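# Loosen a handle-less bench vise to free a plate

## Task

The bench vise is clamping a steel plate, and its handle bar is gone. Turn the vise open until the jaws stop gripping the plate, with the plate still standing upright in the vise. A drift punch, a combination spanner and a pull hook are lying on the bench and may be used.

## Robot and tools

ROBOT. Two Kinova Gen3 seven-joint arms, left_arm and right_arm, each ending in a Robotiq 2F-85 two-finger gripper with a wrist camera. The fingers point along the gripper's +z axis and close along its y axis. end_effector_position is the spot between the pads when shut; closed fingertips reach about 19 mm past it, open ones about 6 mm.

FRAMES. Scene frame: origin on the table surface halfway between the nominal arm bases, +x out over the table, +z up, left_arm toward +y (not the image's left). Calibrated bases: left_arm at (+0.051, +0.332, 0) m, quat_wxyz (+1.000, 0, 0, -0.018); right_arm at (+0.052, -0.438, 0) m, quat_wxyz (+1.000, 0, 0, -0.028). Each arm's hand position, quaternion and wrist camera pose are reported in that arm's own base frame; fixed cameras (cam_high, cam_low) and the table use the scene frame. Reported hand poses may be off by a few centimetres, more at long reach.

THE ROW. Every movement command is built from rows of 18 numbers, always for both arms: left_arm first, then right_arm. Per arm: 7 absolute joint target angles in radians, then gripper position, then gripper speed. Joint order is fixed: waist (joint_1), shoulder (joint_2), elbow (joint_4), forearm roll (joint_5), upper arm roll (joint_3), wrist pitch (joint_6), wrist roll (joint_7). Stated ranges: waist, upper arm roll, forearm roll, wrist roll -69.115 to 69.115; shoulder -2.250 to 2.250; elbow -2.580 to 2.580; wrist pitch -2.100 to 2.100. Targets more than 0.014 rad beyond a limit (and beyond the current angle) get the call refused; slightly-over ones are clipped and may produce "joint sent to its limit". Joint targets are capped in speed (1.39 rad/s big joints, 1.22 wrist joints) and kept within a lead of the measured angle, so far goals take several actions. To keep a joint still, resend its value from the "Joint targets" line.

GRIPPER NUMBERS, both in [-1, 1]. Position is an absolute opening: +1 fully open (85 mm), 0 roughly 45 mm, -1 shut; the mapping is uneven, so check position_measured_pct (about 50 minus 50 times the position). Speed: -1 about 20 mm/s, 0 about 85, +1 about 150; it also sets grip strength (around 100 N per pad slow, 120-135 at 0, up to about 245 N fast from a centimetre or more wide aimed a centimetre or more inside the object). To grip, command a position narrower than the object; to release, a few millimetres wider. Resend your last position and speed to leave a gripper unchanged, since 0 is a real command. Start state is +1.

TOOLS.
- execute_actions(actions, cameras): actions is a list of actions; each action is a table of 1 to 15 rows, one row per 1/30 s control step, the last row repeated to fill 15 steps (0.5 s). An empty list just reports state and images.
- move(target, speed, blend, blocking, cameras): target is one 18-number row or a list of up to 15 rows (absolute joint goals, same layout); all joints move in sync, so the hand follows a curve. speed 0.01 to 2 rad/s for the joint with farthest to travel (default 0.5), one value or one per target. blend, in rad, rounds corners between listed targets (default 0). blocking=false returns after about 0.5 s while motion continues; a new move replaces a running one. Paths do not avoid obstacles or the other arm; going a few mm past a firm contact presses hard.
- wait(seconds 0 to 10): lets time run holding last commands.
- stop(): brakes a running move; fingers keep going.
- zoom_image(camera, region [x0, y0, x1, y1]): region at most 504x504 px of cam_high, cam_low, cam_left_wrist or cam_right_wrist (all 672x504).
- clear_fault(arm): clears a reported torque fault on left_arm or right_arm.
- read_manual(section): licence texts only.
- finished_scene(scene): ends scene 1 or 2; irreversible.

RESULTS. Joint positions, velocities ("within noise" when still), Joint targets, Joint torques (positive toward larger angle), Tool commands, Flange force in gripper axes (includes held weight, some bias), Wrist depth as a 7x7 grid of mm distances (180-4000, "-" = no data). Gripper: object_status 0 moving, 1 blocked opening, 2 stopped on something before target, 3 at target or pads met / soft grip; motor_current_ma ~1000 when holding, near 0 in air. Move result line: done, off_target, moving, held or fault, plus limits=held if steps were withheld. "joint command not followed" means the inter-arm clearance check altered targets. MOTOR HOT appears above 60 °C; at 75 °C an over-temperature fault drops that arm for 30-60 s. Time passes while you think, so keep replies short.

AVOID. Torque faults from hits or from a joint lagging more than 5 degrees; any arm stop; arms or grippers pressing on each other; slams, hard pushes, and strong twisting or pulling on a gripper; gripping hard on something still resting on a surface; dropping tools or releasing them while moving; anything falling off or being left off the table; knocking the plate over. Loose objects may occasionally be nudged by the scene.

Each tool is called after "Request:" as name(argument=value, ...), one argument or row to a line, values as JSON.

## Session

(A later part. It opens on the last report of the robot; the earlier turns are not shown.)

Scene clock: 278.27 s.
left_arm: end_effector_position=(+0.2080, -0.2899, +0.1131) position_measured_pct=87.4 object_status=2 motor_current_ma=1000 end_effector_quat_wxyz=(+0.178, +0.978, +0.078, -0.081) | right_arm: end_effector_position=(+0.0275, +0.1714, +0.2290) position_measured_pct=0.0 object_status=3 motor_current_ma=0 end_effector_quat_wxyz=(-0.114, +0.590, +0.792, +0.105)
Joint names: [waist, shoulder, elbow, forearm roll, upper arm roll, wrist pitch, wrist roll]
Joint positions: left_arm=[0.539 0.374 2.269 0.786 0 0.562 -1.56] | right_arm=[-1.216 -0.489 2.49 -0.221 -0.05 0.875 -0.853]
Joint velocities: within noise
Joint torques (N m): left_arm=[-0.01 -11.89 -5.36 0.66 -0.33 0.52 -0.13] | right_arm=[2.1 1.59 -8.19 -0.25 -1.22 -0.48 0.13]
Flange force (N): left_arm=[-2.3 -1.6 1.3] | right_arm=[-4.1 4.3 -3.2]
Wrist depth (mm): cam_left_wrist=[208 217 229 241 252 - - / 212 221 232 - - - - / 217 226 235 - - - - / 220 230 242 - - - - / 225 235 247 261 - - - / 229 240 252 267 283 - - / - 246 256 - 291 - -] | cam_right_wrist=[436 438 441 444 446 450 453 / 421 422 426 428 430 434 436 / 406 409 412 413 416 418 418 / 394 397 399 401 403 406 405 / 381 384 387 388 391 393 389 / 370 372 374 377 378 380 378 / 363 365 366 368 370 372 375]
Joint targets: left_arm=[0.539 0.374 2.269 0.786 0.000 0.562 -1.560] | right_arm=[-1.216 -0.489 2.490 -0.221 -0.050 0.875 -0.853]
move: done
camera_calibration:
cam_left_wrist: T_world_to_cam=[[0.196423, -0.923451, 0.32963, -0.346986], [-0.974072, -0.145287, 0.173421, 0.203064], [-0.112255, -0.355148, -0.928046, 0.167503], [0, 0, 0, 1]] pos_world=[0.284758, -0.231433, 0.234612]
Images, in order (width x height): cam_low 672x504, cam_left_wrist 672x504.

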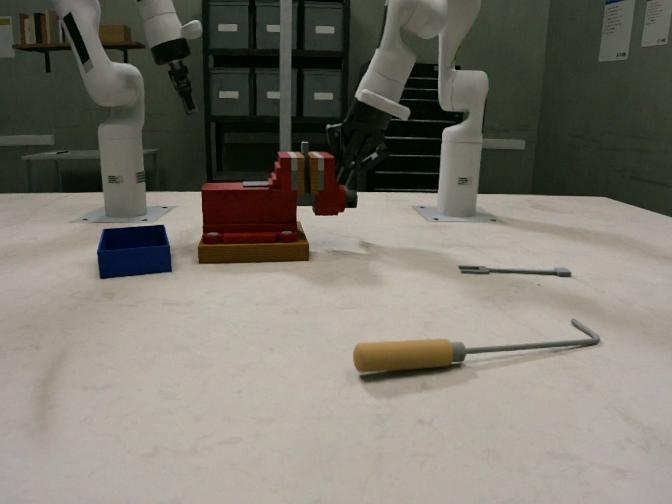

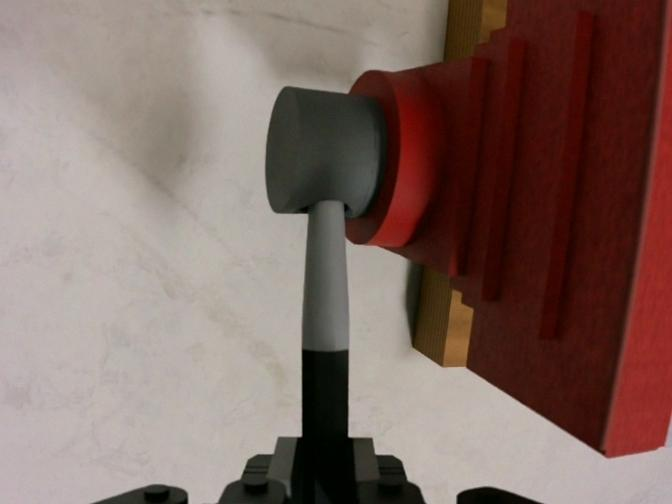

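Request:
move(
  target=[
    [0.5114, 0.3952, 2.2429, 0.7714, 0, 0.5743, -1.5701, -1, -0.5, -1.216, -0.489, 2.490, -0.221, -0.050, 0.875, -0.853, 1, 1],
    [0.3112, 0.4829, 2.1773, 0.8643, 0, 0.8377, -1.7422, -1, -0.5, -1.216, -0.489, 2.490, -0.221, -0.050, 0.875, -0.853, 1, 1],
  ],
  speed=[0.06, 0.12],
  cameras=["cam_left_wrist", "cam_low"],
)

Request:
zoom_image(
  camera="cam_low",
  region=[300, 140, 370, 215],
)

Scene clock: 335.07 s.
left_arm: end_effector_position=(+0.2284, -0.2843, +0.1248) position_measured_pct=87.4 object_status=2 motor_current_ma=1000 end_effector_quat_wxyz=(+0.245, +0.947, +0.108, -0.178) | right_arm: end_effector_position=(+0.0275, +0.1714, +0.2290) position_measured_pct=0.0 object_status=3 motor_current_ma=0 end_effector_quat_wxyz=(-0.114, +0.590, +0.792, +0.105)
Joint names: [waist, shoulder, elbow, forearm roll, upper arm roll, wrist pitch, wrist roll]
Joint positions: left_arm=[0.311 0.483 2.177 0.864 0 0.838 -1.742] | right_arm=[-1.216 -0.489 2.49 -0.221 -0.05 0.875 -0.853]
Joint velocities: within noise
Joint torques (N m): left_arm=[-1.62 -16.01 -7.25 1.57 -0.91 0.74 -0.19] | right_arm=[2.05 1.54 -8.29 -0.29 -1.25 -0.46 0.21]
Flange force (N): left_arm=[-3.1 -3.2 8.1] | right_arm=[-4.1 4.2 -2.8]
Wrist depth (mm): cam_left_wrist=[193 203 217 233 244 229 245 / 201 212 227 244 246 - - / 210 222 234 - - - - / 219 233 246 - - - - / 228 245 261 284 - - - / 240 257 273 300 - - - / - 267 284 316 - - -] | cam_right_wrist=[435 439 441 444 446 449 453 / 420 424 426 428 431 433 437 / 407 408 412 414 416 418 418 / 393 397 399 400 403 407 404 / 382 384 386 388 390 393 390 / 370 373 373 377 378 379 378 / 363 364 367 368 370 372 375]
Joint targets: left_arm=[0.311 0.483 2.177 0.864 0.000 0.838 -1.742] | right_arm=[-1.216 -0.489 2.490 -0.221 -0.050 0.875 -0.853]
move: done
camera_calibration:
cam_left_wrist: T_world_to_cam=[[0.304992, -0.856936, 0.4155, -0.366261], [-0.913557, -0.139993, 0.381857, 0.183381], [-0.26906, -0.496046, -0.825557, 0.165615], [0, 0, 0, 1]] pos_world=[0.323796, -0.206037, 0.218881]
Images, in order (width x height): cam_low 672x504, cam_left_wrist 672x504.

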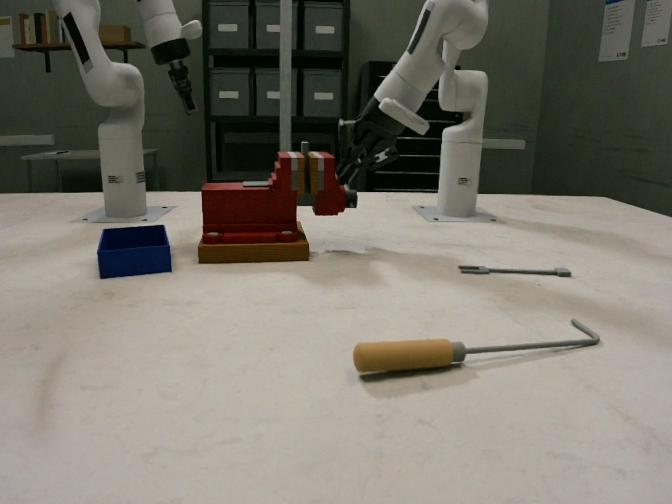

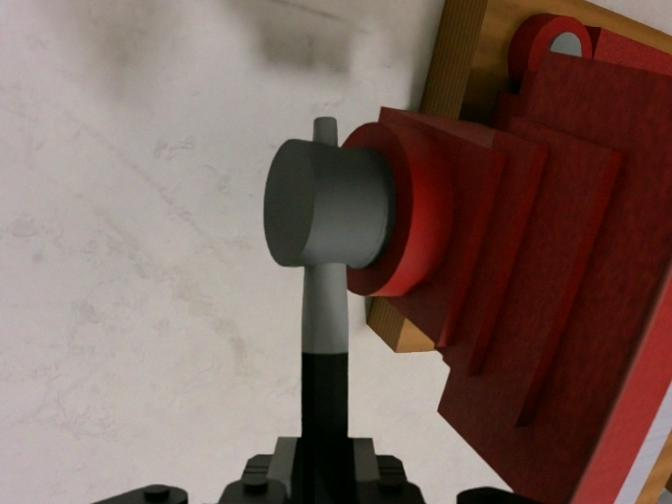

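Scaled by 6.720.

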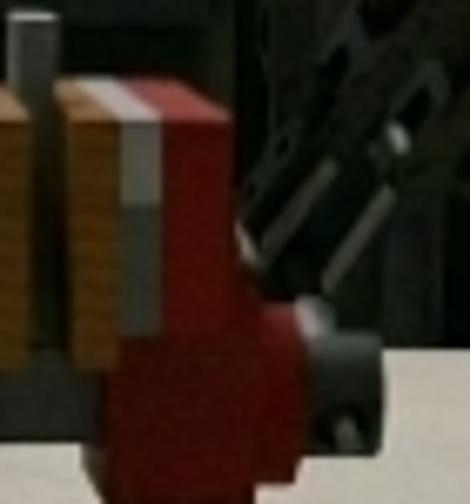

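Request:
move(
  target=[
    [0.1652, 0.6022, 2.1116, 0.9056, 0, 1.0558, -1.8014, -1, -0.5, -1.216, -0.489, 2.490, -0.221, -0.050, 0.875, -0.853, 1, 1],
    [0.0574, 0.7365, 2.0497, 0.9398, 0, 1.2405, -1.7952, -1, -0.5, -1.216, -0.489, 2.490, -0.221, -0.050, 0.875, -0.853, 1, 1],
  ],
  speed=[0.15, 0.15],
  blend=[0.04, 0],
  cameras=["cam_left_wrist", "cam_low"],
)

Request:
zoom_image(
  camera="cam_low",
  region=[290, 140, 370, 215],
)

Scene clock: 344.60 s.
left_arm: end_effector_position=(+0.2491, -0.2772, +0.1468) position_measured_pct=87.4 object_status=2 motor_current_ma=1000 end_effector_quat_wxyz=(+0.355, +0.842, +0.200, -0.353) | right_arm: end_effector_position=(+0.0275, +0.1714, +0.2290) position_measured_pct=0.0 object_status=3 motor_current_ma=0 end_effector_quat_wxyz=(-0.114, +0.590, +0.792, +0.105)
Joint names: [waist, shoulder, elbow, forearm roll, upper arm roll, wrist pitch, wrist roll]
Joint positions: left_arm=[0.057 0.736 2.05 0.94 0 1.241 -1.795] | right_arm=[-1.216 -0.489 2.49 -0.221 -0.05 0.875 -0.853]
Joint velocities: within noise
Joint torques (N m): left_arm=[-2.31 -20.4 -5.56 3.15 1.47 4.34 -0.48] | right_arm=[2.02 1.55 -8.23 -0.28 -1.22 -0.5 0.19]
Flange force (N): left_arm=[4.1 -9.1 11.7] | right_arm=[-4.0 4.2 -3.2]
Wrist depth (mm): cam_left_wrist=[186 196 213 231 236 228 262 / 200 215 237 256 241 232 281 / 223 241 256 - - - - / 249 274 300 - - - - / 282 315 349 - - - - / 326 370 423 456 - - - / 359 429 - 602 - - -] | cam_right_wrist=[435 439 440 443 446 450 452 / 419 422 426 428 433 435 437 / 407 409 410 413 415 419 419 / 394 396 399 401 404 406 405 / 382 384 387 388 390 393 390 / 370 372 374 377 378 380 377 / 363 365 367 368 369 372 375]
Joint targets: left_arm=[0.057 0.737 2.050 0.940 0.000 1.241 -1.795] | right_arm=[-1.216 -0.489 2.490 -0.221 -0.050 0.875 -0.853]
move: done
camera_calibration:
cam_left_wrist: T_world_to_cam=[[0.596259, -0.669751, 0.442615, -0.400219], [-0.66938, -0.110411, 0.73467, 0.090406], [-0.443176, -0.734331, -0.514152, 0.124464], [0, 0, 0, 1]] pos_world=[0.35431, -0.166667, 0.174718]
Images, in order (width x height): cam_low 672x504, cam_left_wrist 672x504.

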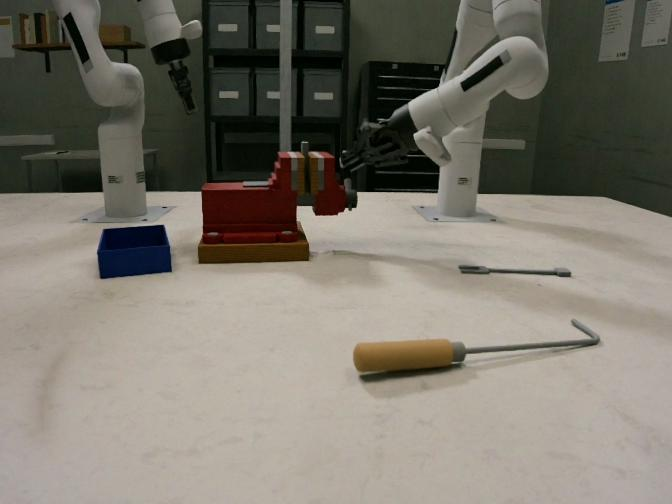

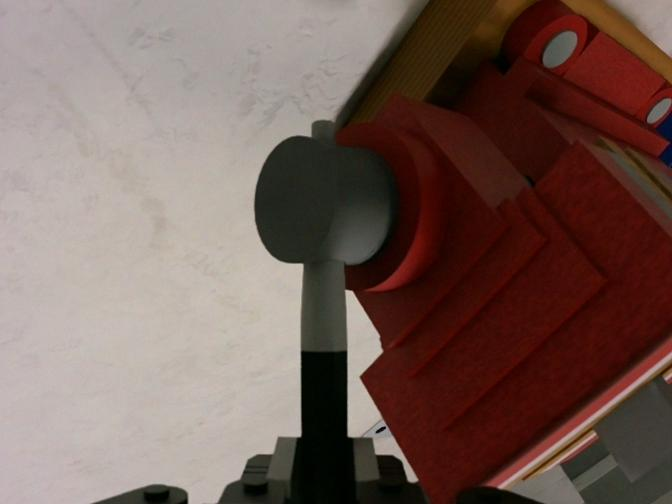

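Scaled by 6.300.

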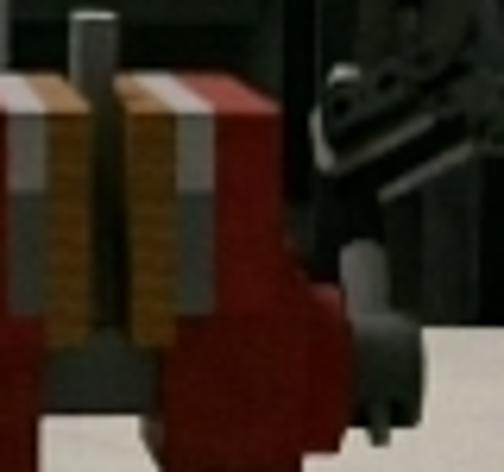

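Request:
move(
  target=[
    [-0.0238, 0.8655, 2.0110, 0.9863, 0, 1.3839, -1.7543, -1, -0.5, -1.216, -0.489, 2.490, -0.221, -0.050, 0.875, -0.853, 1, 1],
    [-0.0805, 0.9777, 1.9856, 1.0357, 0, 1.4936, -1.6726, -1, -0.5, -1.216, -0.489, 2.490, -0.221, -0.050, 0.875, -0.853, 1, 1],
    [-0.1281, 1.0710, 1.9903, 1.0987, 0, 1.5676, -1.5772, -1, -0.5, -1.216, -0.489, 2.490, -0.221, -0.050, 0.875, -0.853, 1, 1],
  ],
  speed=[0.15, 0.15, 0.15],
  blend=[0.03, 0.03, 0],
  cameras=["cam_left_wrist", "cam_low"],
)

Request:
zoom_image(
  camera="cam_low",
  region=[290, 140, 370, 215],
)

Scene clock: 353.80 s.
left_arm: end_effector_position=(+0.2903, -0.2670, +0.1608) position_measured_pct=87.4 object_status=2 motor_current_ma=1000 end_effector_quat_wxyz=(+0.421, +0.605, +0.392, -0.550) | right_arm: end_effector_position=(+0.0275, +0.1714, +0.2290) position_measured_pct=0.0 object_status=3 motor_current_ma=0 end_effector_quat_wxyz=(-0.114, +0.590, +0.792, +0.105)
Joint names: [waist, shoulder, elbow, forearm roll, upper arm roll, wrist pitch, wrist roll]
Joint positions: left_arm=[-0.128 1.071 1.99 1.099 0 1.568 -1.577] | right_arm=[-1.216 -0.489 2.49 -0.221 -0.05 0.875 -0.853]
Joint velocities: within noise
Joint torques (N m): left_arm=[-3.82 -20.29 -3.96 3.72 1.05 3.5 -0.7] | right_arm=[2.13 1.56 -8.29 -0.27 -1.22 -0.49 0.16]
Flange force (N): left_arm=[2.1 -11.3 7.0] | right_arm=[-4.2 4.2 -2.9]
Wrist depth (mm): cam_left_wrist=[250 256 261 249 234 223 228 / 335 349 291 258 246 239 348 / 511 537 - - - 238 498 / 3573 - - - - 205 3305 / 3585 - - - 182 - 3289 / 3544 - - - 186 - 3312 / 3590 - - - - - 3231] | cam_right_wrist=[435 438 442 444 446 449 452 / 420 422 425 428 431 433 436 / 407 409 411 413 416 418 418 / 394 396 399 401 403 406 406 / 382 385 386 388 390 392 389 / 370 372 374 377 378 380 378 / 363 364 367 368 370 373 374]
Joint targets: left_arm=[-0.128 1.071 1.990 1.099 0.000 1.568 -1.577] | right_arm=[-1.216 -0.489 2.490 -0.221 -0.050 0.875 -0.853]
move: done
camera_calibration:
cam_left_wrist: T_world_to_cam=[[0.937947, -0.341237, 0.0617466, -0.37446], [-0.0781212, -0.0344406, 0.996349, -0.0845547], [-0.337865, -0.939346, -0.0589614, -0.000992098], [0, 0, 0, 1]] pos_world=[0.344283, -0.131624, 0.107309]
Images, in order (width x height): cam_low 672x504, cam_left_wrist 672x504.

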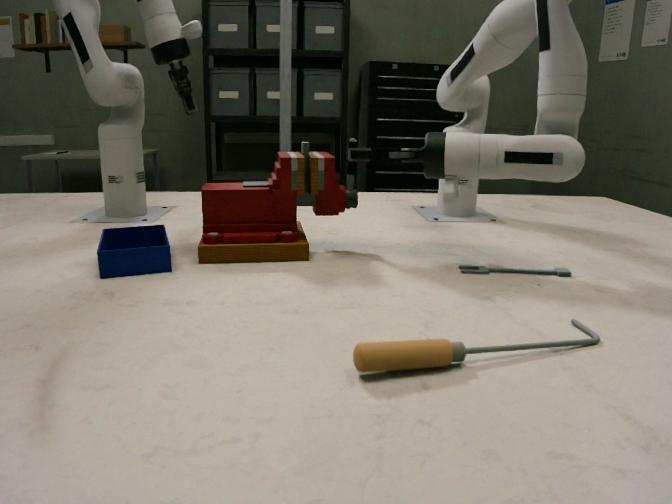

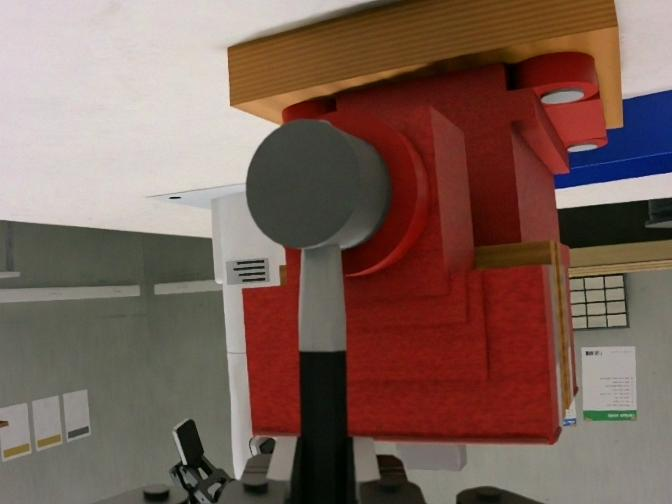

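Scaled by 6.300.

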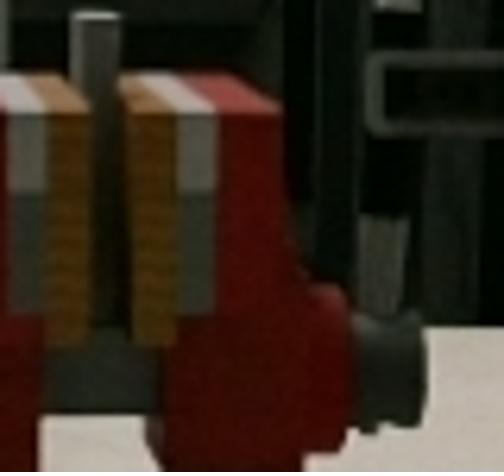

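Request:
move(
  target=[
    [-0.1715, 1.1413, 2.0310, 1.1792, 0, 1.6037, -1.4762, -1, -0.5, -1.216, -0.489, 2.490, -0.221, -0.050, 0.875, -0.853, 1, 1],
    [-0.2078, 1.1861, 2.0945, 1.2691, 0, 1.6070, -1.3629, -1, -0.5, -1.216, -0.489, 2.490, -0.221, -0.050, 0.875, -0.853, 1, 1],
    [-0.2312, 1.2054, 2.1531, 1.3545, 0, 1.5906, -1.2191, -1, -0.5, -1.216, -0.489, 2.490, -0.221, -0.050, 0.875, -0.853, 1, 1],
  ],
  speed=[0.15, 0.15, 0.15],
  blend=[0.03, 0.03, 0],
  cameras=["cam_left_wrist", "cam_low"],
)

Request:
zoom_image(
  camera="cam_low",
  region=[290, 140, 370, 215],
)

Scene clock: 377.23 s.
left_arm: end_effector_position=(+0.3301, -0.2598, +0.1485) position_measured_pct=87.4 object_status=2 motor_current_ma=1000 end_effector_quat_wxyz=(+0.360, +0.323, +0.603, -0.635) | right_arm: end_effector_position=(+0.0275, +0.1714, +0.2290) position_measured_pct=0.0 object_status=3 motor_current_ma=0 end_effector_quat_wxyz=(-0.114, +0.590, +0.792, +0.105)
Joint names: [waist, shoulder, elbow, forearm roll, upper arm roll, wrist pitch, wrist roll]
Joint positions: left_arm=[-0.231 1.205 2.153 1.354 0 1.591 -1.219] | right_arm=[-1.216 -0.489 2.49 -0.221 -0.05 0.875 -0.853]
Joint velocities: within noise
Joint torques (N m): left_arm=[-2.38 -17.01 -0.36 1.52 0.85 2.67 -0.36] | right_arm=[2.07 1.62 -8.33 -0.23 -1.23 -0.48 0.2]
Flange force (N): left_arm=[1.5 -7.4 3.2] | right_arm=[-4.3 3.9 -2.9]
Wrist depth (mm): cam_left_wrist=[3828 606 592 253 238 212 191 / 3877 611 3743 257 252 235 227 / 608 624 - - 252 251 257 / 611 204 193 - - 445 436 / 482 204 197 - 221 3027 784 / 3831 - 201 - - 3826 3745 / 3798 3850 - 3777 - 3792 3731] | cam_right_wrist=[435 438 440 443 446 448 453 / 419 423 426 428 431 434 437 / 406 409 410 414 416 419 418 / 394 396 399 401 403 406 405 / 382 384 387 388 390 393 389 / 370 372 374 376 378 380 377 / 363 363 367 368 370 372 375]
Joint targets: left_arm=[-0.231 1.205 2.153 1.354 0.000 1.591 -1.219] | right_arm=[-1.216 -0.489 2.490 -0.221 -0.050 0.875 -0.853]
move: done
camera_calibration:
cam_left_wrist: T_world_to_cam=[[0.837244, -0.0198659, -0.546469, -0.201486], [0.546736, 0.048903, 0.835876, -0.229684], [0.0101185, -0.998606, 0.0518052, -0.128278], [0, 0, 0, 1]] pos_world=[0.295568, -0.12087, 0.0885271]
Images, in order (width x height): cam_low 672x504, cam_left_wrist 672x504.

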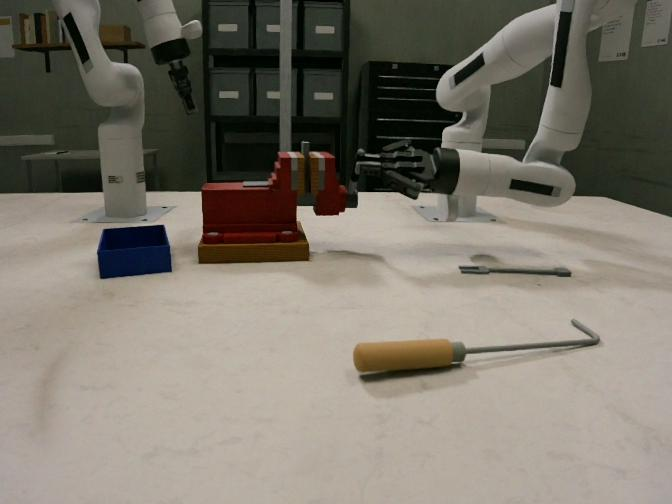

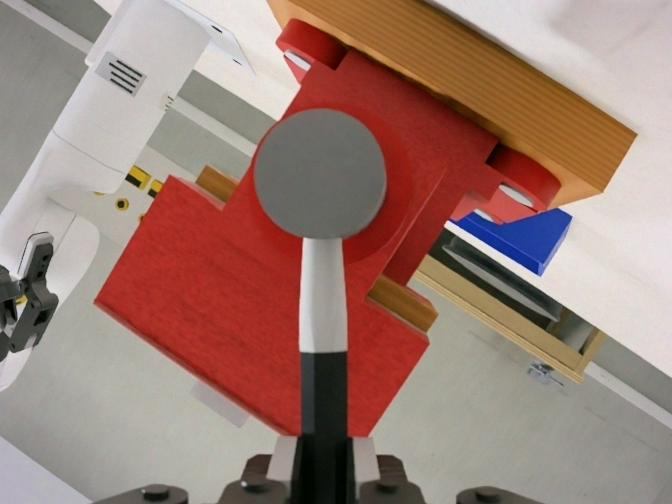

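Scaled by 6.300.

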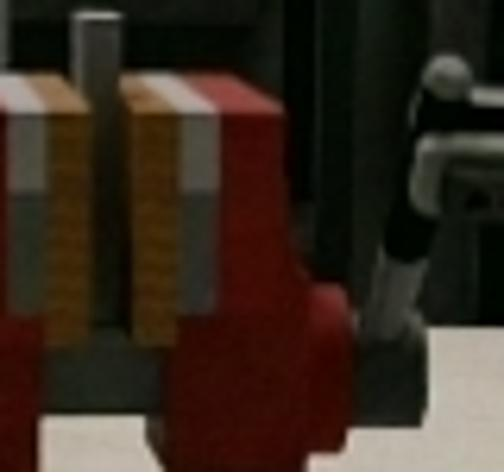

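Request:
move(
  target=[
    [-0.2424, 1.2052, 2.1958, 1.4293, 0, 1.5590, -1.0426, -1, -0.5, -1.216, -0.489, 2.490, -0.221, -0.050, 0.875, -0.853, 1, 1],
    [-0.2419, 1.2224, 2.1750, 1.4599, 0, 1.5419, -0.7775, -1, -0.5, -1.216, -0.489, 2.490, -0.221, -0.050, 0.875, -0.853, 1, 1],
  ],
  speed=[0.2, 0.2],
  blend=[0.03, 0],
  cameras=["cam_low", "cam_high"],
)

Request:
zoom_image(
  camera="cam_low",
  region=[290, 138, 370, 218],
)

Scene clock: 401.87 s.
left_arm: end_effector_position=(+0.3525, -0.2568, +0.1242) position_measured_pct=87.4 object_status=2 motor_current_ma=1000 end_effector_quat_wxyz=(+0.226, +0.139, +0.693, -0.670) | right_arm: end_effector_position=(+0.0275, +0.1714, +0.2290) position_measured_pct=0.0 object_status=3 motor_current_ma=0 end_effector_quat_wxyz=(-0.114, +0.590, +0.792, +0.105)
Joint names: [waist, shoulder, elbow, forearm roll, upper arm roll, wrist pitch, wrist roll]
Joint positions: left_arm=[-0.242 1.222 2.175 1.46 0 1.542 -0.777] | right_arm=[-1.216 -0.489 2.49 -0.221 -0.05 0.875 -0.853]
Joint velocities: within noise
Joint torques (N m): left_arm=[-1.18 -17.09 1.72 0.02 2.4 3.52 0.13] | right_arm=[2.1 1.62 -8.32 -0.29 -1.22 -0.52 0.17]
Flange force (N): left_arm=[3.3 -1.1 2.1] | right_arm=[-4.4 4.0 -3.1]
Wrist depth (mm): cam_left_wrist=[582 614 3616 262 243 204 - / 611 3635 3719 - 243 230 190 / 196 197 189 - 259 243 205 / - 197 190 - 280 244 229 / 3753 197 194 - 455 399 264 / 3833 - 198 - 1085 544 316 / 3738 3748 - 3844 3872 738 374] | cam_right_wrist=[436 439 439 444 446 449 452 / 420 423 427 428 431 433 437 / 406 408 411 414 415 418 418 / 394 397 399 400 403 406 404 / 382 384 387 388 391 392 388 / 370 372 374 376 378 380 378 / 363 364 367 368 369 372 374]
Joint targets: left_arm=[-0.242 1.222 2.175 1.460 0.000 1.542 -0.777] | right_arm=[-1.216 -0.489 2.490 -0.221 -0.050 0.875 -0.853]
move: done
Images, in order (width x height): cam_high 672x504, cam_low 672x504.

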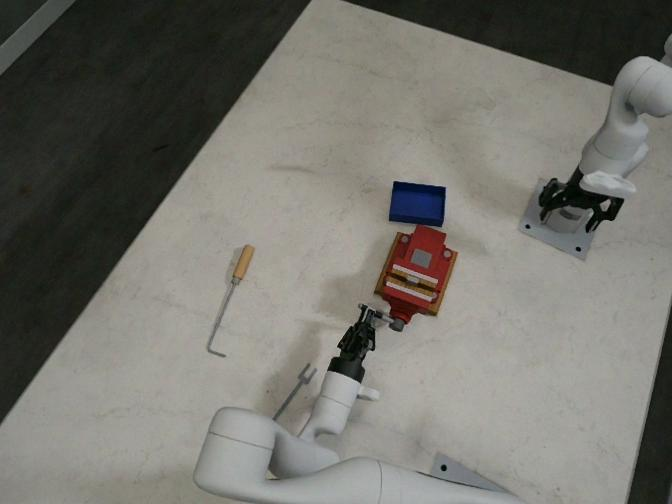

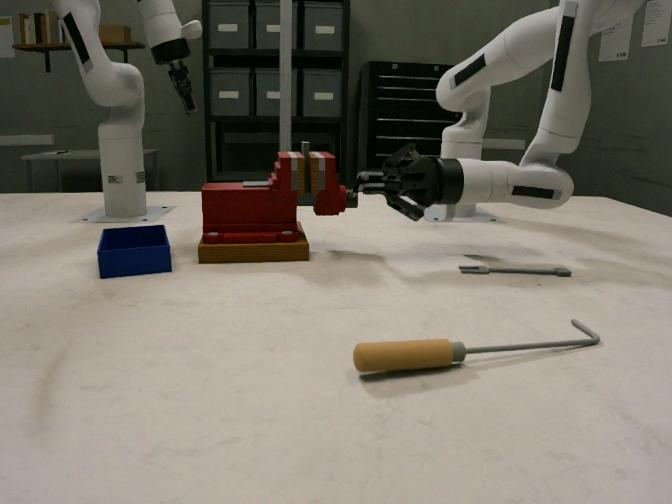

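Scaled by 6.300.

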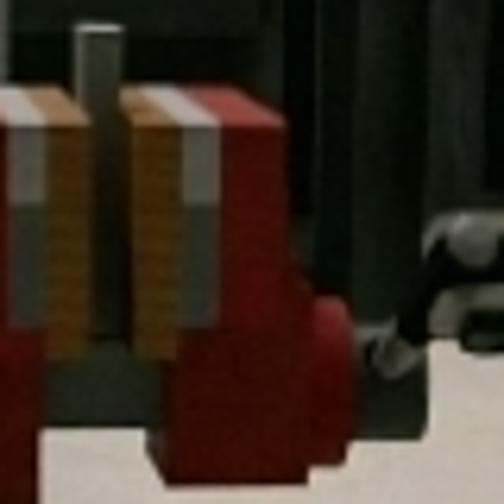

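Request:
move(
  target=[
    [-0.2396, 1.2585, 2.1340, 1.4620, 0, 1.5430, -0.5548, -1, -0.5, -1.216, -0.489, 2.490, -0.221, -0.050, 0.875, -0.853, 1, 1],
    [-0.2385, 1.2985, 2.0996, 1.4632, 0, 1.5426, -0.3422, -1, -0.5, -1.216, -0.489, 2.490, -0.221, -0.050, 0.875, -0.853, 1, 1],
    [-0.2385, 1.3323, 2.0777, 1.4635, 0, 1.5413, -0.1791, -1, -0.5, -1.216, -0.489, 2.490, -0.221, -0.050, 0.875, -0.853, 1, 1],
  ],
  speed=[0.25, 0.25, 0.25],
  blend=[0.04, 0.04, 0],
  cameras=["cam_low", "cam_left_wrist"],
)

Request:
zoom_image(
  camera="cam_low",
  region=[290, 138, 370, 218],
)

Scene clock: 428.13 s.
left_arm: end_effector_position=(+0.3619, -0.2556, +0.0810) position_measured_pct=87.4 object_status=2 motor_current_ma=1000 end_effector_quat_wxyz=(+0.014, -0.076, +0.703, -0.707) | right_arm: end_effector_position=(+0.0275, +0.1714, +0.2290) position_measured_pct=0.0 object_status=3 motor_current_ma=0 end_effector_quat_wxyz=(-0.114, +0.590, +0.792, +0.105)
Joint names: [waist, shoulder, elbow, forearm roll, upper arm roll, wrist pitch, wrist roll]
Joint positions: left_arm=[-0.238 1.332 2.078 1.464 0 1.541 -0.179] | right_arm=[-1.216 -0.489 2.49 -0.221 -0.05 0.875 -0.853]
Joint velocities: within noise
Joint torques (N m): left_arm=[0.76 -17.92 4.62 -1.96 5.32 5.1 0.8] | right_arm=[2.09 1.62 -8.3 -0.3 -1.17 -0.47 0.25]
Flange force (N): left_arm=[-1.6 6.6 0.4] | right_arm=[-4.0 3.6 -3.0]
Wrist depth (mm): cam_left_wrist=[3729 197 197 3740 606 242 195 / 3648 197 189 223 258 242 197 / 3804 197 189 - 258 242 195 / 3905 197 190 - 257 242 191 / - 198 198 - 258 240 189 / 3809 3803 - 3112 263 234 191 / 3893 3878 3753 3112 374 259 -] | cam_right_wrist=[436 439 441 443 445 449 453 / 420 423 426 428 431 433 436 / 407 408 410 414 417 418 418 / 393 397 398 402 403 406 403 / 381 383 386 388 390 392 389 / 370 373 373 376 379 380 377 / 363 365 367 368 370 372 375]
Joint targets: left_arm=[-0.239 1.332 2.078 1.464 0.000 1.541 -0.179] | right_arm=[-1.216 -0.489 2.490 -0.221 -0.050 0.875 -0.853]
move: done
camera_calibration:
cam_left_wrist: T_world_to_cam=[[-0.102161, -0.017069, -0.994621, 0.112097], [0.98883, 0.107335, -0.103409, -0.259877], [0.108523, -0.994076, 0.00591279, -0.151656], [0, 0, 0, 1]] pos_world=[0.284885, -0.12095, 0.0855173]
Images, in order (width x height): cam_low 672x504, cam_left_wrist 672x504.

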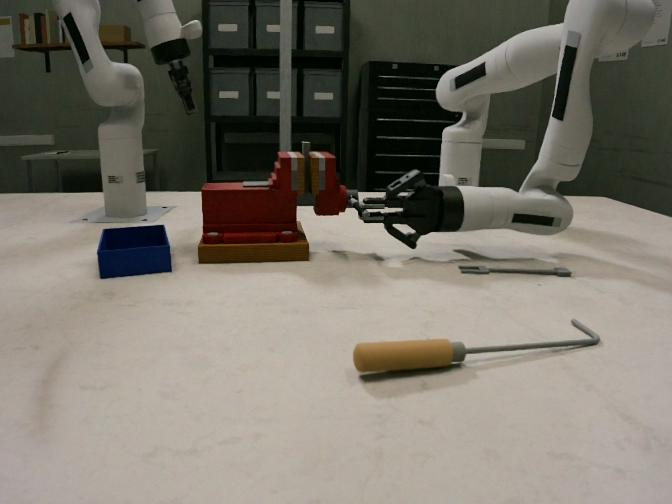

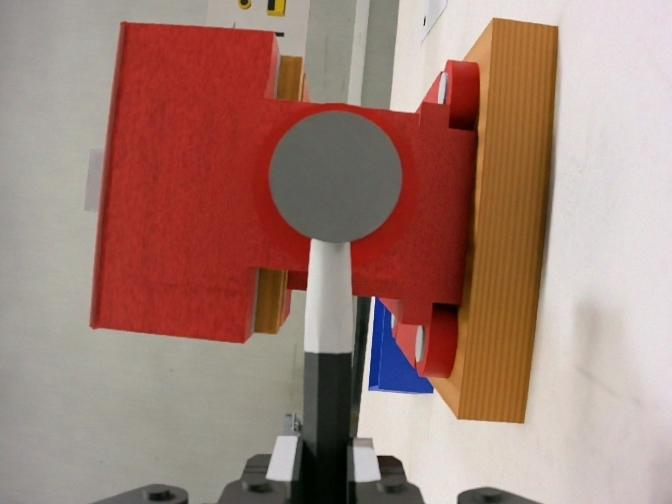

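Scaled by 6.300.

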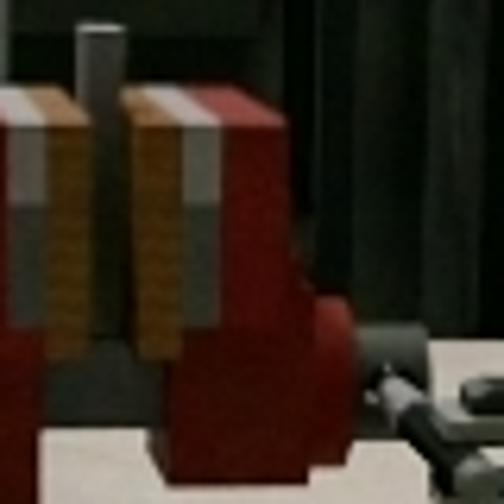

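Request:
move(
  target=[
    [-0.2383, 1.3246, 2.0819, 1.4637, 0, 1.5418, -0.2456, -1, -0.5, -1.216, -0.489, 2.490, -0.221, -0.050, 0.875, -0.853, 1, 1],
    [-0.2287, 1.3095, 1.9882, 1.4707, 0, 1.5551, -0.1378, -1, -0.5, -1.216, -0.489, 2.490, -0.221, -0.050, 0.875, -0.853, 1, 1],
    [-0.2203, 1.3010, 1.8918, 1.4780, 0, 1.5660, -0.0335, -1, -0.5, -1.216, -0.489, 2.490, -0.221, -0.050, 0.875, -0.853, 1, 1],
  ],
  speed=[0.1, 0.1, 0.1],
  blend=[0, 0.02, 0],
  cameras=["cam_low", "cam_left_wrist", "cam_high"],
)

Request:
zoom_image(
  camera="cam_low",
  region=[290, 138, 345, 205],
)

Request:
zoom_image(
  camera="cam_high",
  region=[375, 250, 450, 320],
)

Scene clock: 464.10 s.
left_arm: end_effector_position=(+0.4253, -0.2475, +0.0830) position_measured_pct=87.4 object_status=2 motor_current_ma=1000 end_effector_quat_wxyz=(+0.039, -0.051, +0.705, -0.706) | right_arm: end_effector_position=(+0.0275, +0.1714, +0.2290) position_measured_pct=0.0 object_status=3 motor_current_ma=0 end_effector_quat_wxyz=(-0.114, +0.590, +0.792, +0.105)
Joint names: [waist, shoulder, elbow, forearm roll, upper arm roll, wrist pitch, wrist roll]
Joint positions: left_arm=[-0.22 1.301 1.892 1.478 0 1.566 -0.033] | right_arm=[-1.216 -0.489 2.49 -0.221 -0.05 0.875 -0.853]
Joint velocities: within noise
Joint torques (N m): left_arm=[-0.46 -19.01 0.24 -0.1 2.31 3.08 0.08] | right_arm=[2.18 1.66 -8.2 -0.26 -1.26 -0.45 0.22]
Flange force (N): left_arm=[1.6 -0.1 2.0] | right_arm=[-4.2 4.1 -3.2]
Wrist depth (mm): cam_left_wrist=[3667 198 190 186 258 244 190 / 3687 198 198 258 259 244 189 / 3760 3811 3505 371 261 243 188 / 3808 3778 3771 3820 336 244 195 / 3824 3758 3703 3836 402 254 187 / 3830 3842 3813 3118 398 239 194 / 3854 3885 3821 3884 394 267 -] | cam_right_wrist=[436 439 442 444 446 450 452 / 421 423 426 428 431 433 436 / 406 409 411 414 415 418 418 / 394 396 398 401 403 406 404 / 382 383 387 387 391 392 389 / 371 373 374 377 378 380 378 / 364 364 367 368 370 372 374]
Joint targets: left_arm=[-0.220 1.301 1.892 1.478 0.000 1.566 -0.033] | right_arm=[-1.216 -0.489 2.490 -0.221 -0.050 0.875 -0.853]
move: done
camera_calibration:
cam_left_wrist: T_world_to_cam=[[-0.03267, -0.00817808, -0.999433, 0.0936971], [0.993589, 0.108018, -0.0333629, -0.330892], [0.10823, -0.994115, 0.00459669, -0.150255], [0, 0, 0, 1]] pos_world=[0.348094, -0.112862, 0.0832952]
Images, in order (width x height): cam_high 672x504, cam_low 672x504, cam_left_wrist 672x504.

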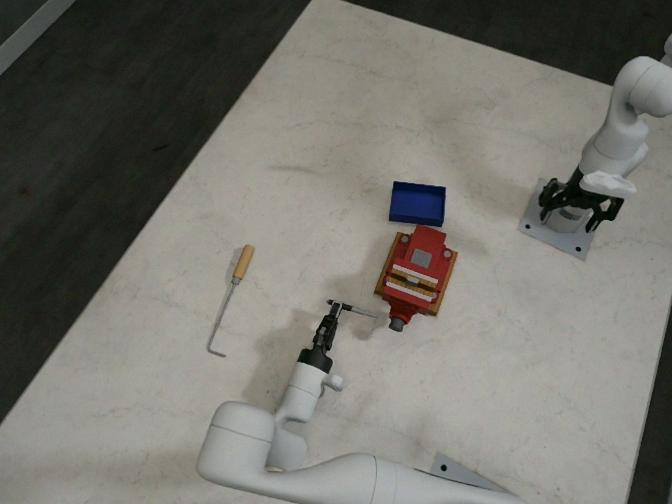

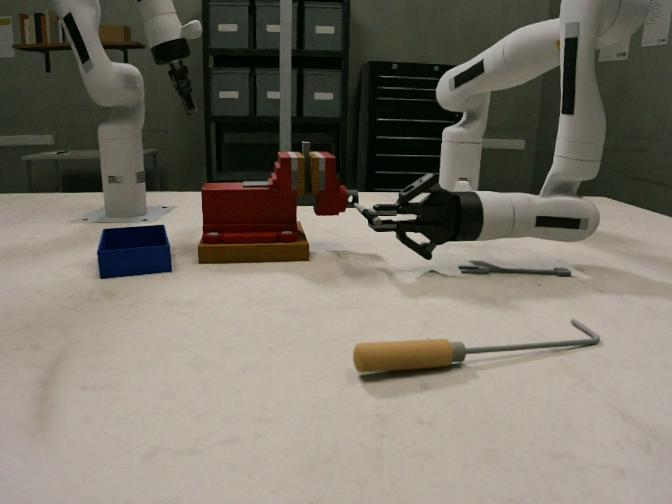

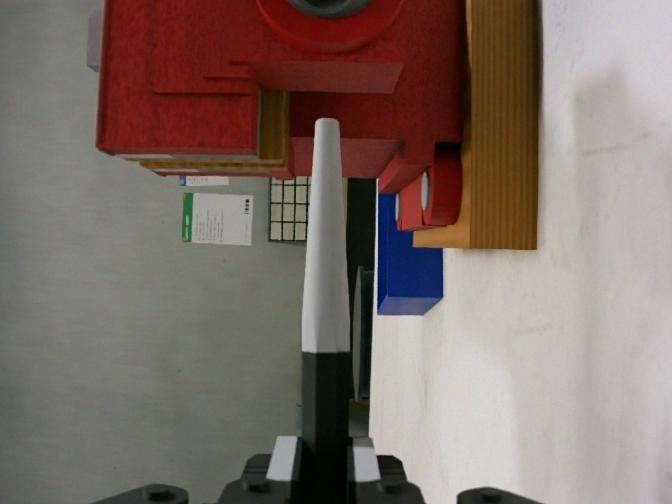

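Scaled by 7.522.

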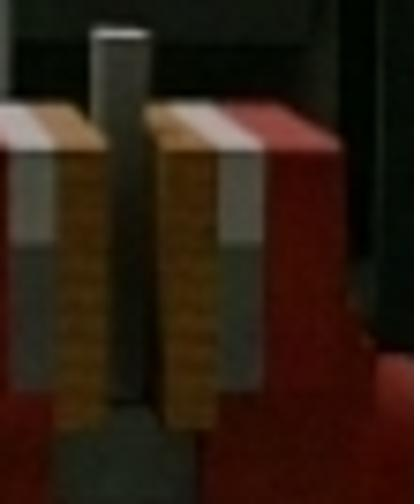

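Scaled by 6.720.

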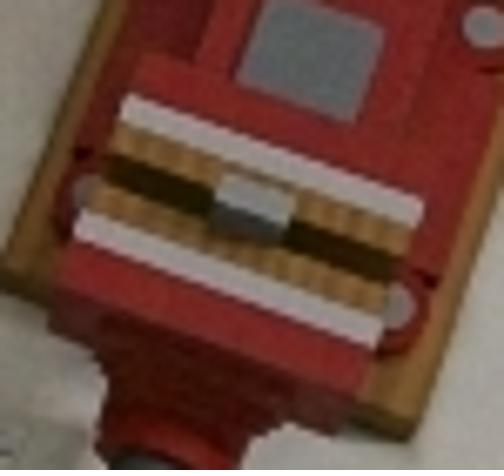

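Request:
move(
  target=[
    [-0.4689, 1.2305, 1.8844, 1.2292, 0, 1.5798, 0.0427, -1, -0.5, -1.216, -0.489, 2.490, -0.221, -0.050, 0.875, -0.853, 1, 1],
    [-0.2341, 0.5491, 1.9603, 0.8964, 0, 1.0776, 0.7107, -1, -0.5, -1.216, -0.489, 2.490, -0.221, -0.050, 0.875, -0.853, 1, 1],
    [0.6674, 0.4367, 1.4402, 0, 0, 1.2647, 2.2382, -1, -0.5, -1.216, -0.489, 2.490, -0.221, -0.050, 0.875, -0.853, 1, 1],
  ],
  speed=[0.5, 0.8, 0.8],
  blend=[0.06, 0.1, 0],
  cameras=["cam_left_wrist"],
)

Request:
zoom_image(
  camera="cam_left_wrist",
  region=[150, 160, 310, 320],
)

Scene clock: 491.50 s.
left_arm: end_effector_position=(+0.3598, -0.3152, +0.2601) position_measured_pct=87.4 object_status=2 motor_current_ma=1000 end_effector_quat_wxyz=(+0.000, +0.000, +1.000, +0.000) | right_arm: end_effector_position=(+0.0275, +0.1714, +0.2290) position_measured_pct=0.0 object_status=3 motor_current_ma=0 end_effector_quat_wxyz=(-0.114, +0.590, +0.792, +0.105)
Joint names: [waist, shoulder, elbow, forearm roll, upper arm roll, wrist pitch, wrist roll]
Joint positions: left_arm=[0.667 0.437 1.44 0 0 1.265 2.238] | right_arm=[-1.216 -0.489 2.49 -0.221 -0.05 0.875 -0.853]
Joint velocities: within noise
Joint torques (N m): left_arm=[-0.41 -17.57 -9.25 0.04 -1.14 -0.05 -0.02] | right_arm=[2.08 1.69 -8.27 -0.24 -1.14 -0.47 0.14]
Flange force (N): left_arm=[1.7 -0.1 1.5] | right_arm=[-4.2 3.6 -3.1]
Wrist depth (mm): cam_left_wrist=[406 406 407 407 407 407 408 / 406 406 407 406 406 406 407 / 366 246 247 292 405 406 405 / 293 246 246 246 404 406 407 / 297 245 247 246 406 406 404 / 403 403 402 403 404 404 404 / 403 402 - 404 403 403 404] | cam_right_wrist=[436 438 441 443 446 450 452 / 421 423 426 428 432 433 435 / 406 409 410 414 416 418 418 / 394 397 399 401 403 405 404 / 382 384 386 388 391 393 388 / 371 372 374 376 378 381 378 / 363 365 368 368 370 372 375]
Joint targets: left_arm=[0.667 0.437 1.440 0.000 0.000 1.265 2.238] | right_arm=[-1.216 -0.489 2.490 -0.221 -0.050 0.875 -0.853]
move: done
camera_calibration:
cam_left_wrist: T_world_to_cam=[[-0.0160459, 0.999863, -0.00400817, 0.320833], [0.999692, 0.0159669, -0.0190074, -0.287591], [-0.0189408, -0.00431192, -0.999811, 0.407685], [0, 0, 0, 1]] pos_world=[0.300372, -0.314439, 0.403428]
Images, in order (width x height): cam_left_wrist 672x504.

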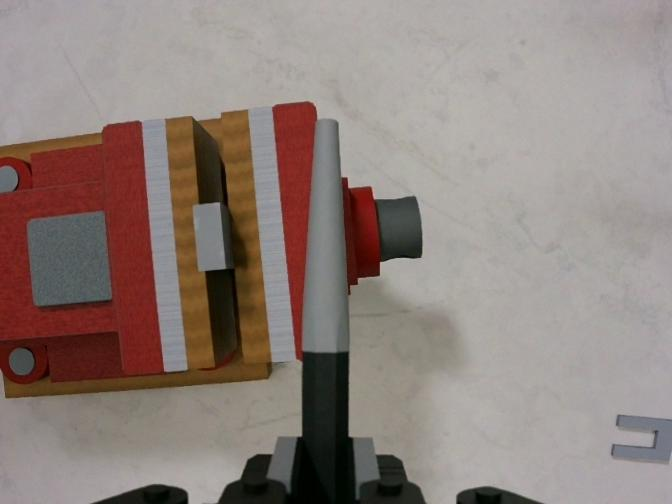

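Scaled by 3.150.

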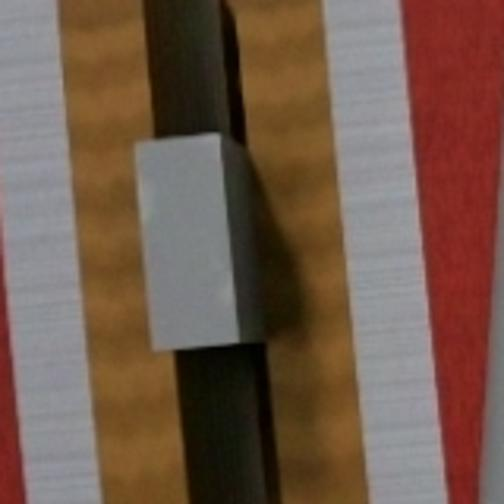

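Request:
move(
  target=[
    [-0.1513, 0.4340, 2.0844, 0, 0, 0.6232, 1.4195, -1, -0.5, -1.216, -0.489, 2.490, -0.221, -0.050, 0.875, -0.853, 1, 1],
    [-0.1513, 0.6261, 2.1449, 0, 0, 0.3706, 1.4195, -1, -0.5, -1.216, -0.489, 2.490, -0.221, -0.050, 0.875, -0.853, 1, 1],
  ],
  speed=[0.7, 0.15],
  blend=[0.03, 0],
  cameras=["cam_low", "cam_left_wrist"],
)

Scene clock: 537.07 s.
left_arm: end_effector_position=(+0.3601, +0.0298, +0.0215) position_measured_pct=87.4 object_status=2 motor_current_ma=1000 end_effector_quat_wxyz=(+0.000, +0.000, +1.000, +0.000) | right_arm: end_effector_position=(+0.0275, +0.1714, +0.2290) position_measured_pct=0.0 object_status=3 motor_current_ma=0 end_effector_quat_wxyz=(-0.114, +0.590, +0.792, +0.105)
Joint names: [waist, shoulder, elbow, forearm roll, upper arm roll, wrist pitch, wrist roll]
Joint positions: left_arm=[-0.151 0.626 2.145 0 0 0.371 1.42] | right_arm=[-1.216 -0.489 2.49 -0.221 -0.05 0.875 -0.853]
Joint velocities: within noise
Joint torques (N m): left_arm=[-0.46 -12.42 -2.96 -0.01 -1.17 -0.28 -0.01] | right_arm=[2.16 1.62 -8.24 -0.25 -1.21 -0.48 0.14]
Flange force (N): left_arm=[1.0 -1.0 -8.2] | right_arm=[-4.2 4.1 -3.1]
Wrist depth (mm): cam_left_wrist=[- - - - - - - / - - - - - - - / - - - - - - - / - - - - - - - / - - - - - - - / - - - - - - - / - - - - - - -] | cam_right_wrist=[436 438 441 444 447 450 452 / 421 423 426 428 430 433 437 / 405 408 412 414 416 419 417 / 394 396 399 400 404 406 403 / 381 384 386 388 390 392 389 / 370 372 374 376 378 380 378 / 363 364 367 368 370 372 374]
Joint targets: left_arm=[-0.151 0.626 2.145 0.000 0.000 0.371 1.420] | right_arm=[-1.216 -0.489 2.490 -0.221 -0.050 0.875 -0.853]
move: done
camera_calibration:
cam_left_wrist: T_world_to_cam=[[-0.0160459, 0.999863, -0.00400817, -0.024973], [0.999692, 0.0159669, -0.0190074, -0.297833], [-0.0189408, -0.00431192, -0.999811, 0.170621], [0, 0, 0, 1]] pos_world=[0.300572, 0.0304608, 0.164828]
Images, in order (width x height): cam_low 672x504, cam_left_wrist 672x504.

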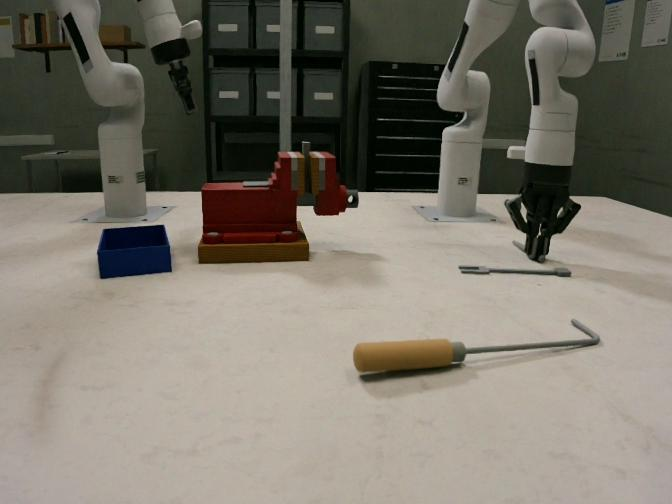

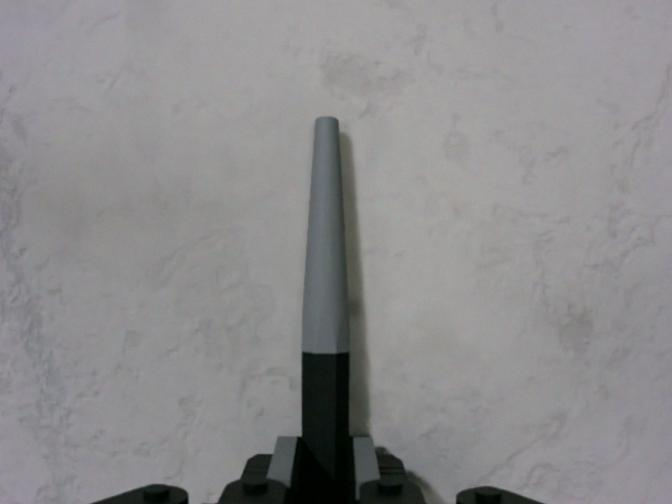

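Request:
move(
  target=[
    [-0.1513, 0.6274, 2.1451, 0, 0, 0.3692, 1.4195, 0.2, -0.6, -1.216, -0.489, 2.490, -0.221, -0.050, 0.875, -0.853, 1, 1],
    [-0.1513, 0.4340, 2.0844, 0, 0, 0.6232, 1.4195, 0.2, -0.6, -1.216, -0.489, 2.490, -0.221, -0.050, 0.875, -0.853, 1, 1],
  ],
  speed=[0.05, 0.3],
  cameras=["cam_low", "cam_high", "cam_left_wrist"],
)

Scene clock: 545.63 s.
left_arm: end_effector_position=(+0.3600, +0.0298, +0.1000) position_measured_pct=39.8 object_status=3 motor_current_ma=0 end_effector_quat_wxyz=(+0.000, +0.000, +1.000, +0.000) | right_arm: end_effector_position=(+0.0275, +0.1714, +0.2290) position_measured_pct=0.0 object_status=3 motor_current_ma=0 end_effector_quat_wxyz=(-0.114, +0.590, +0.792, +0.105)
Joint names: [waist, shoulder, elbow, forearm roll, upper arm roll, wrist pitch, wrist roll]
Joint positions: left_arm=[-0.151 0.434 2.084 0 0 0.623 1.42] | right_arm=[-1.216 -0.489 2.49 -0.221 -0.05 0.875 -0.853]
Joint velocities: within noise
Joint torques (N m): left_arm=[-0.36 -13.57 -5.72 0.02 -1.1 -0.03 -0.03] | right_arm=[2.01 1.59 -8.25 -0.25 -1.24 -0.43 0.19]
Flange force (N): left_arm=[1.5 -1.3 -0.1] | right_arm=[-4.1 4.1 -2.8]
Wrist depth (mm): cam_left_wrist=[246 246 246 246 246 247 247 / 246 246 246 246 246 246 246 / 245 245 245 246 246 246 246 / 245 245 245 245 245 246 246 / 245 245 245 245 245 245 245 / 245 244 245 244 245 245 245 / - 244 244 244 245 245 -] | cam_right_wrist=[435 438 441 444 446 450 453 / 421 423 427 427 431 433 436 / 406 408 412 413 416 418 418 / 394 396 399 401 404 406 405 / 382 384 386 388 391 392 390 / 370 373 374 377 378 380 378 / 363 364 367 368 370 372 375]
Joint targets: left_arm=[-0.151 0.434 2.084 0.000 0.000 0.623 1.420] | right_arm=[-1.216 -0.489 2.490 -0.221 -0.050 0.875 -0.853]
move: done
camera_calibration:
cam_left_wrist: T_world_to_cam=[[-0.0160463, 0.999863, -0.00400657, -0.0246586], [0.99969, 0.0159669, -0.0191074, -0.296315], [-0.0190408, -0.00431193, -0.999809, 0.249136], [0, 0, 0, 1]] pos_world=[0.300572, 0.0304608, 0.243328]
Images, in order (width x height): cam_high 672x504, cam_low 672x504, cam_left_wrist 672x504.

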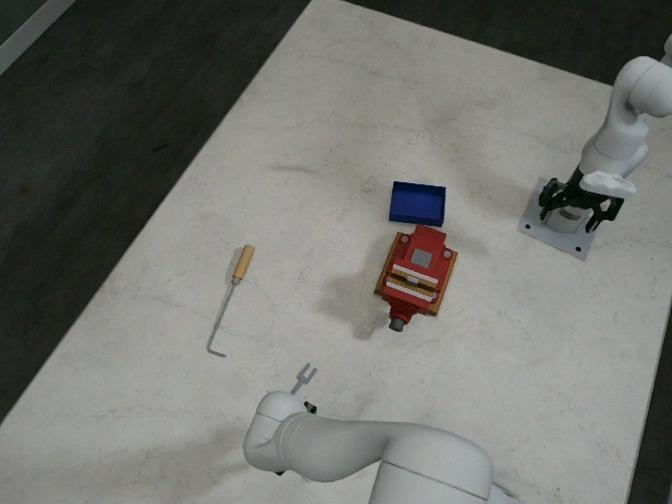

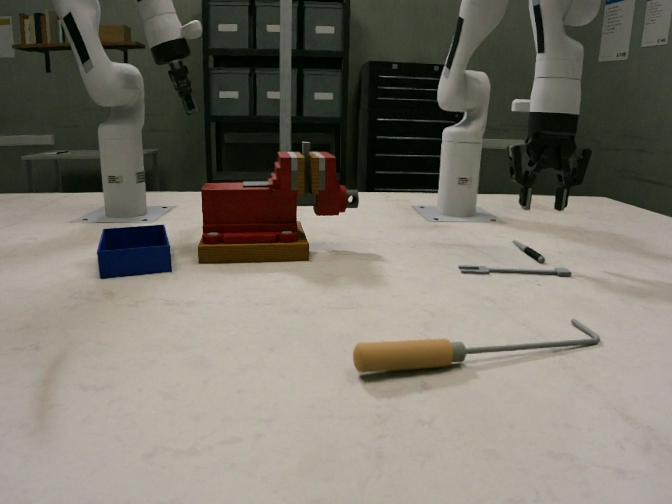

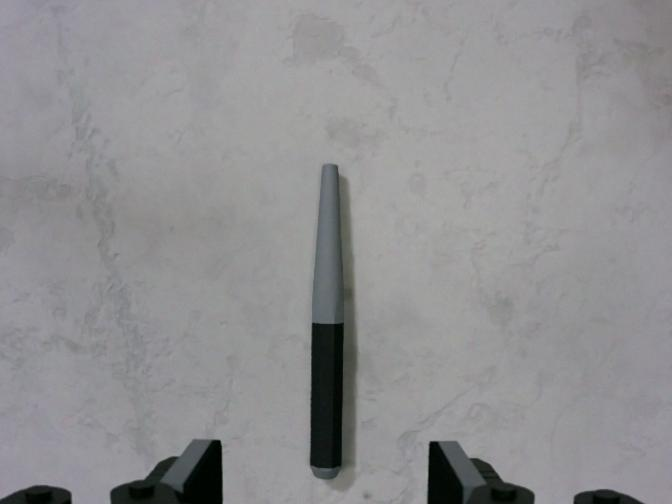

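Request:
finished_scene(
  scene=2,
)

The scene is finished: the task was done.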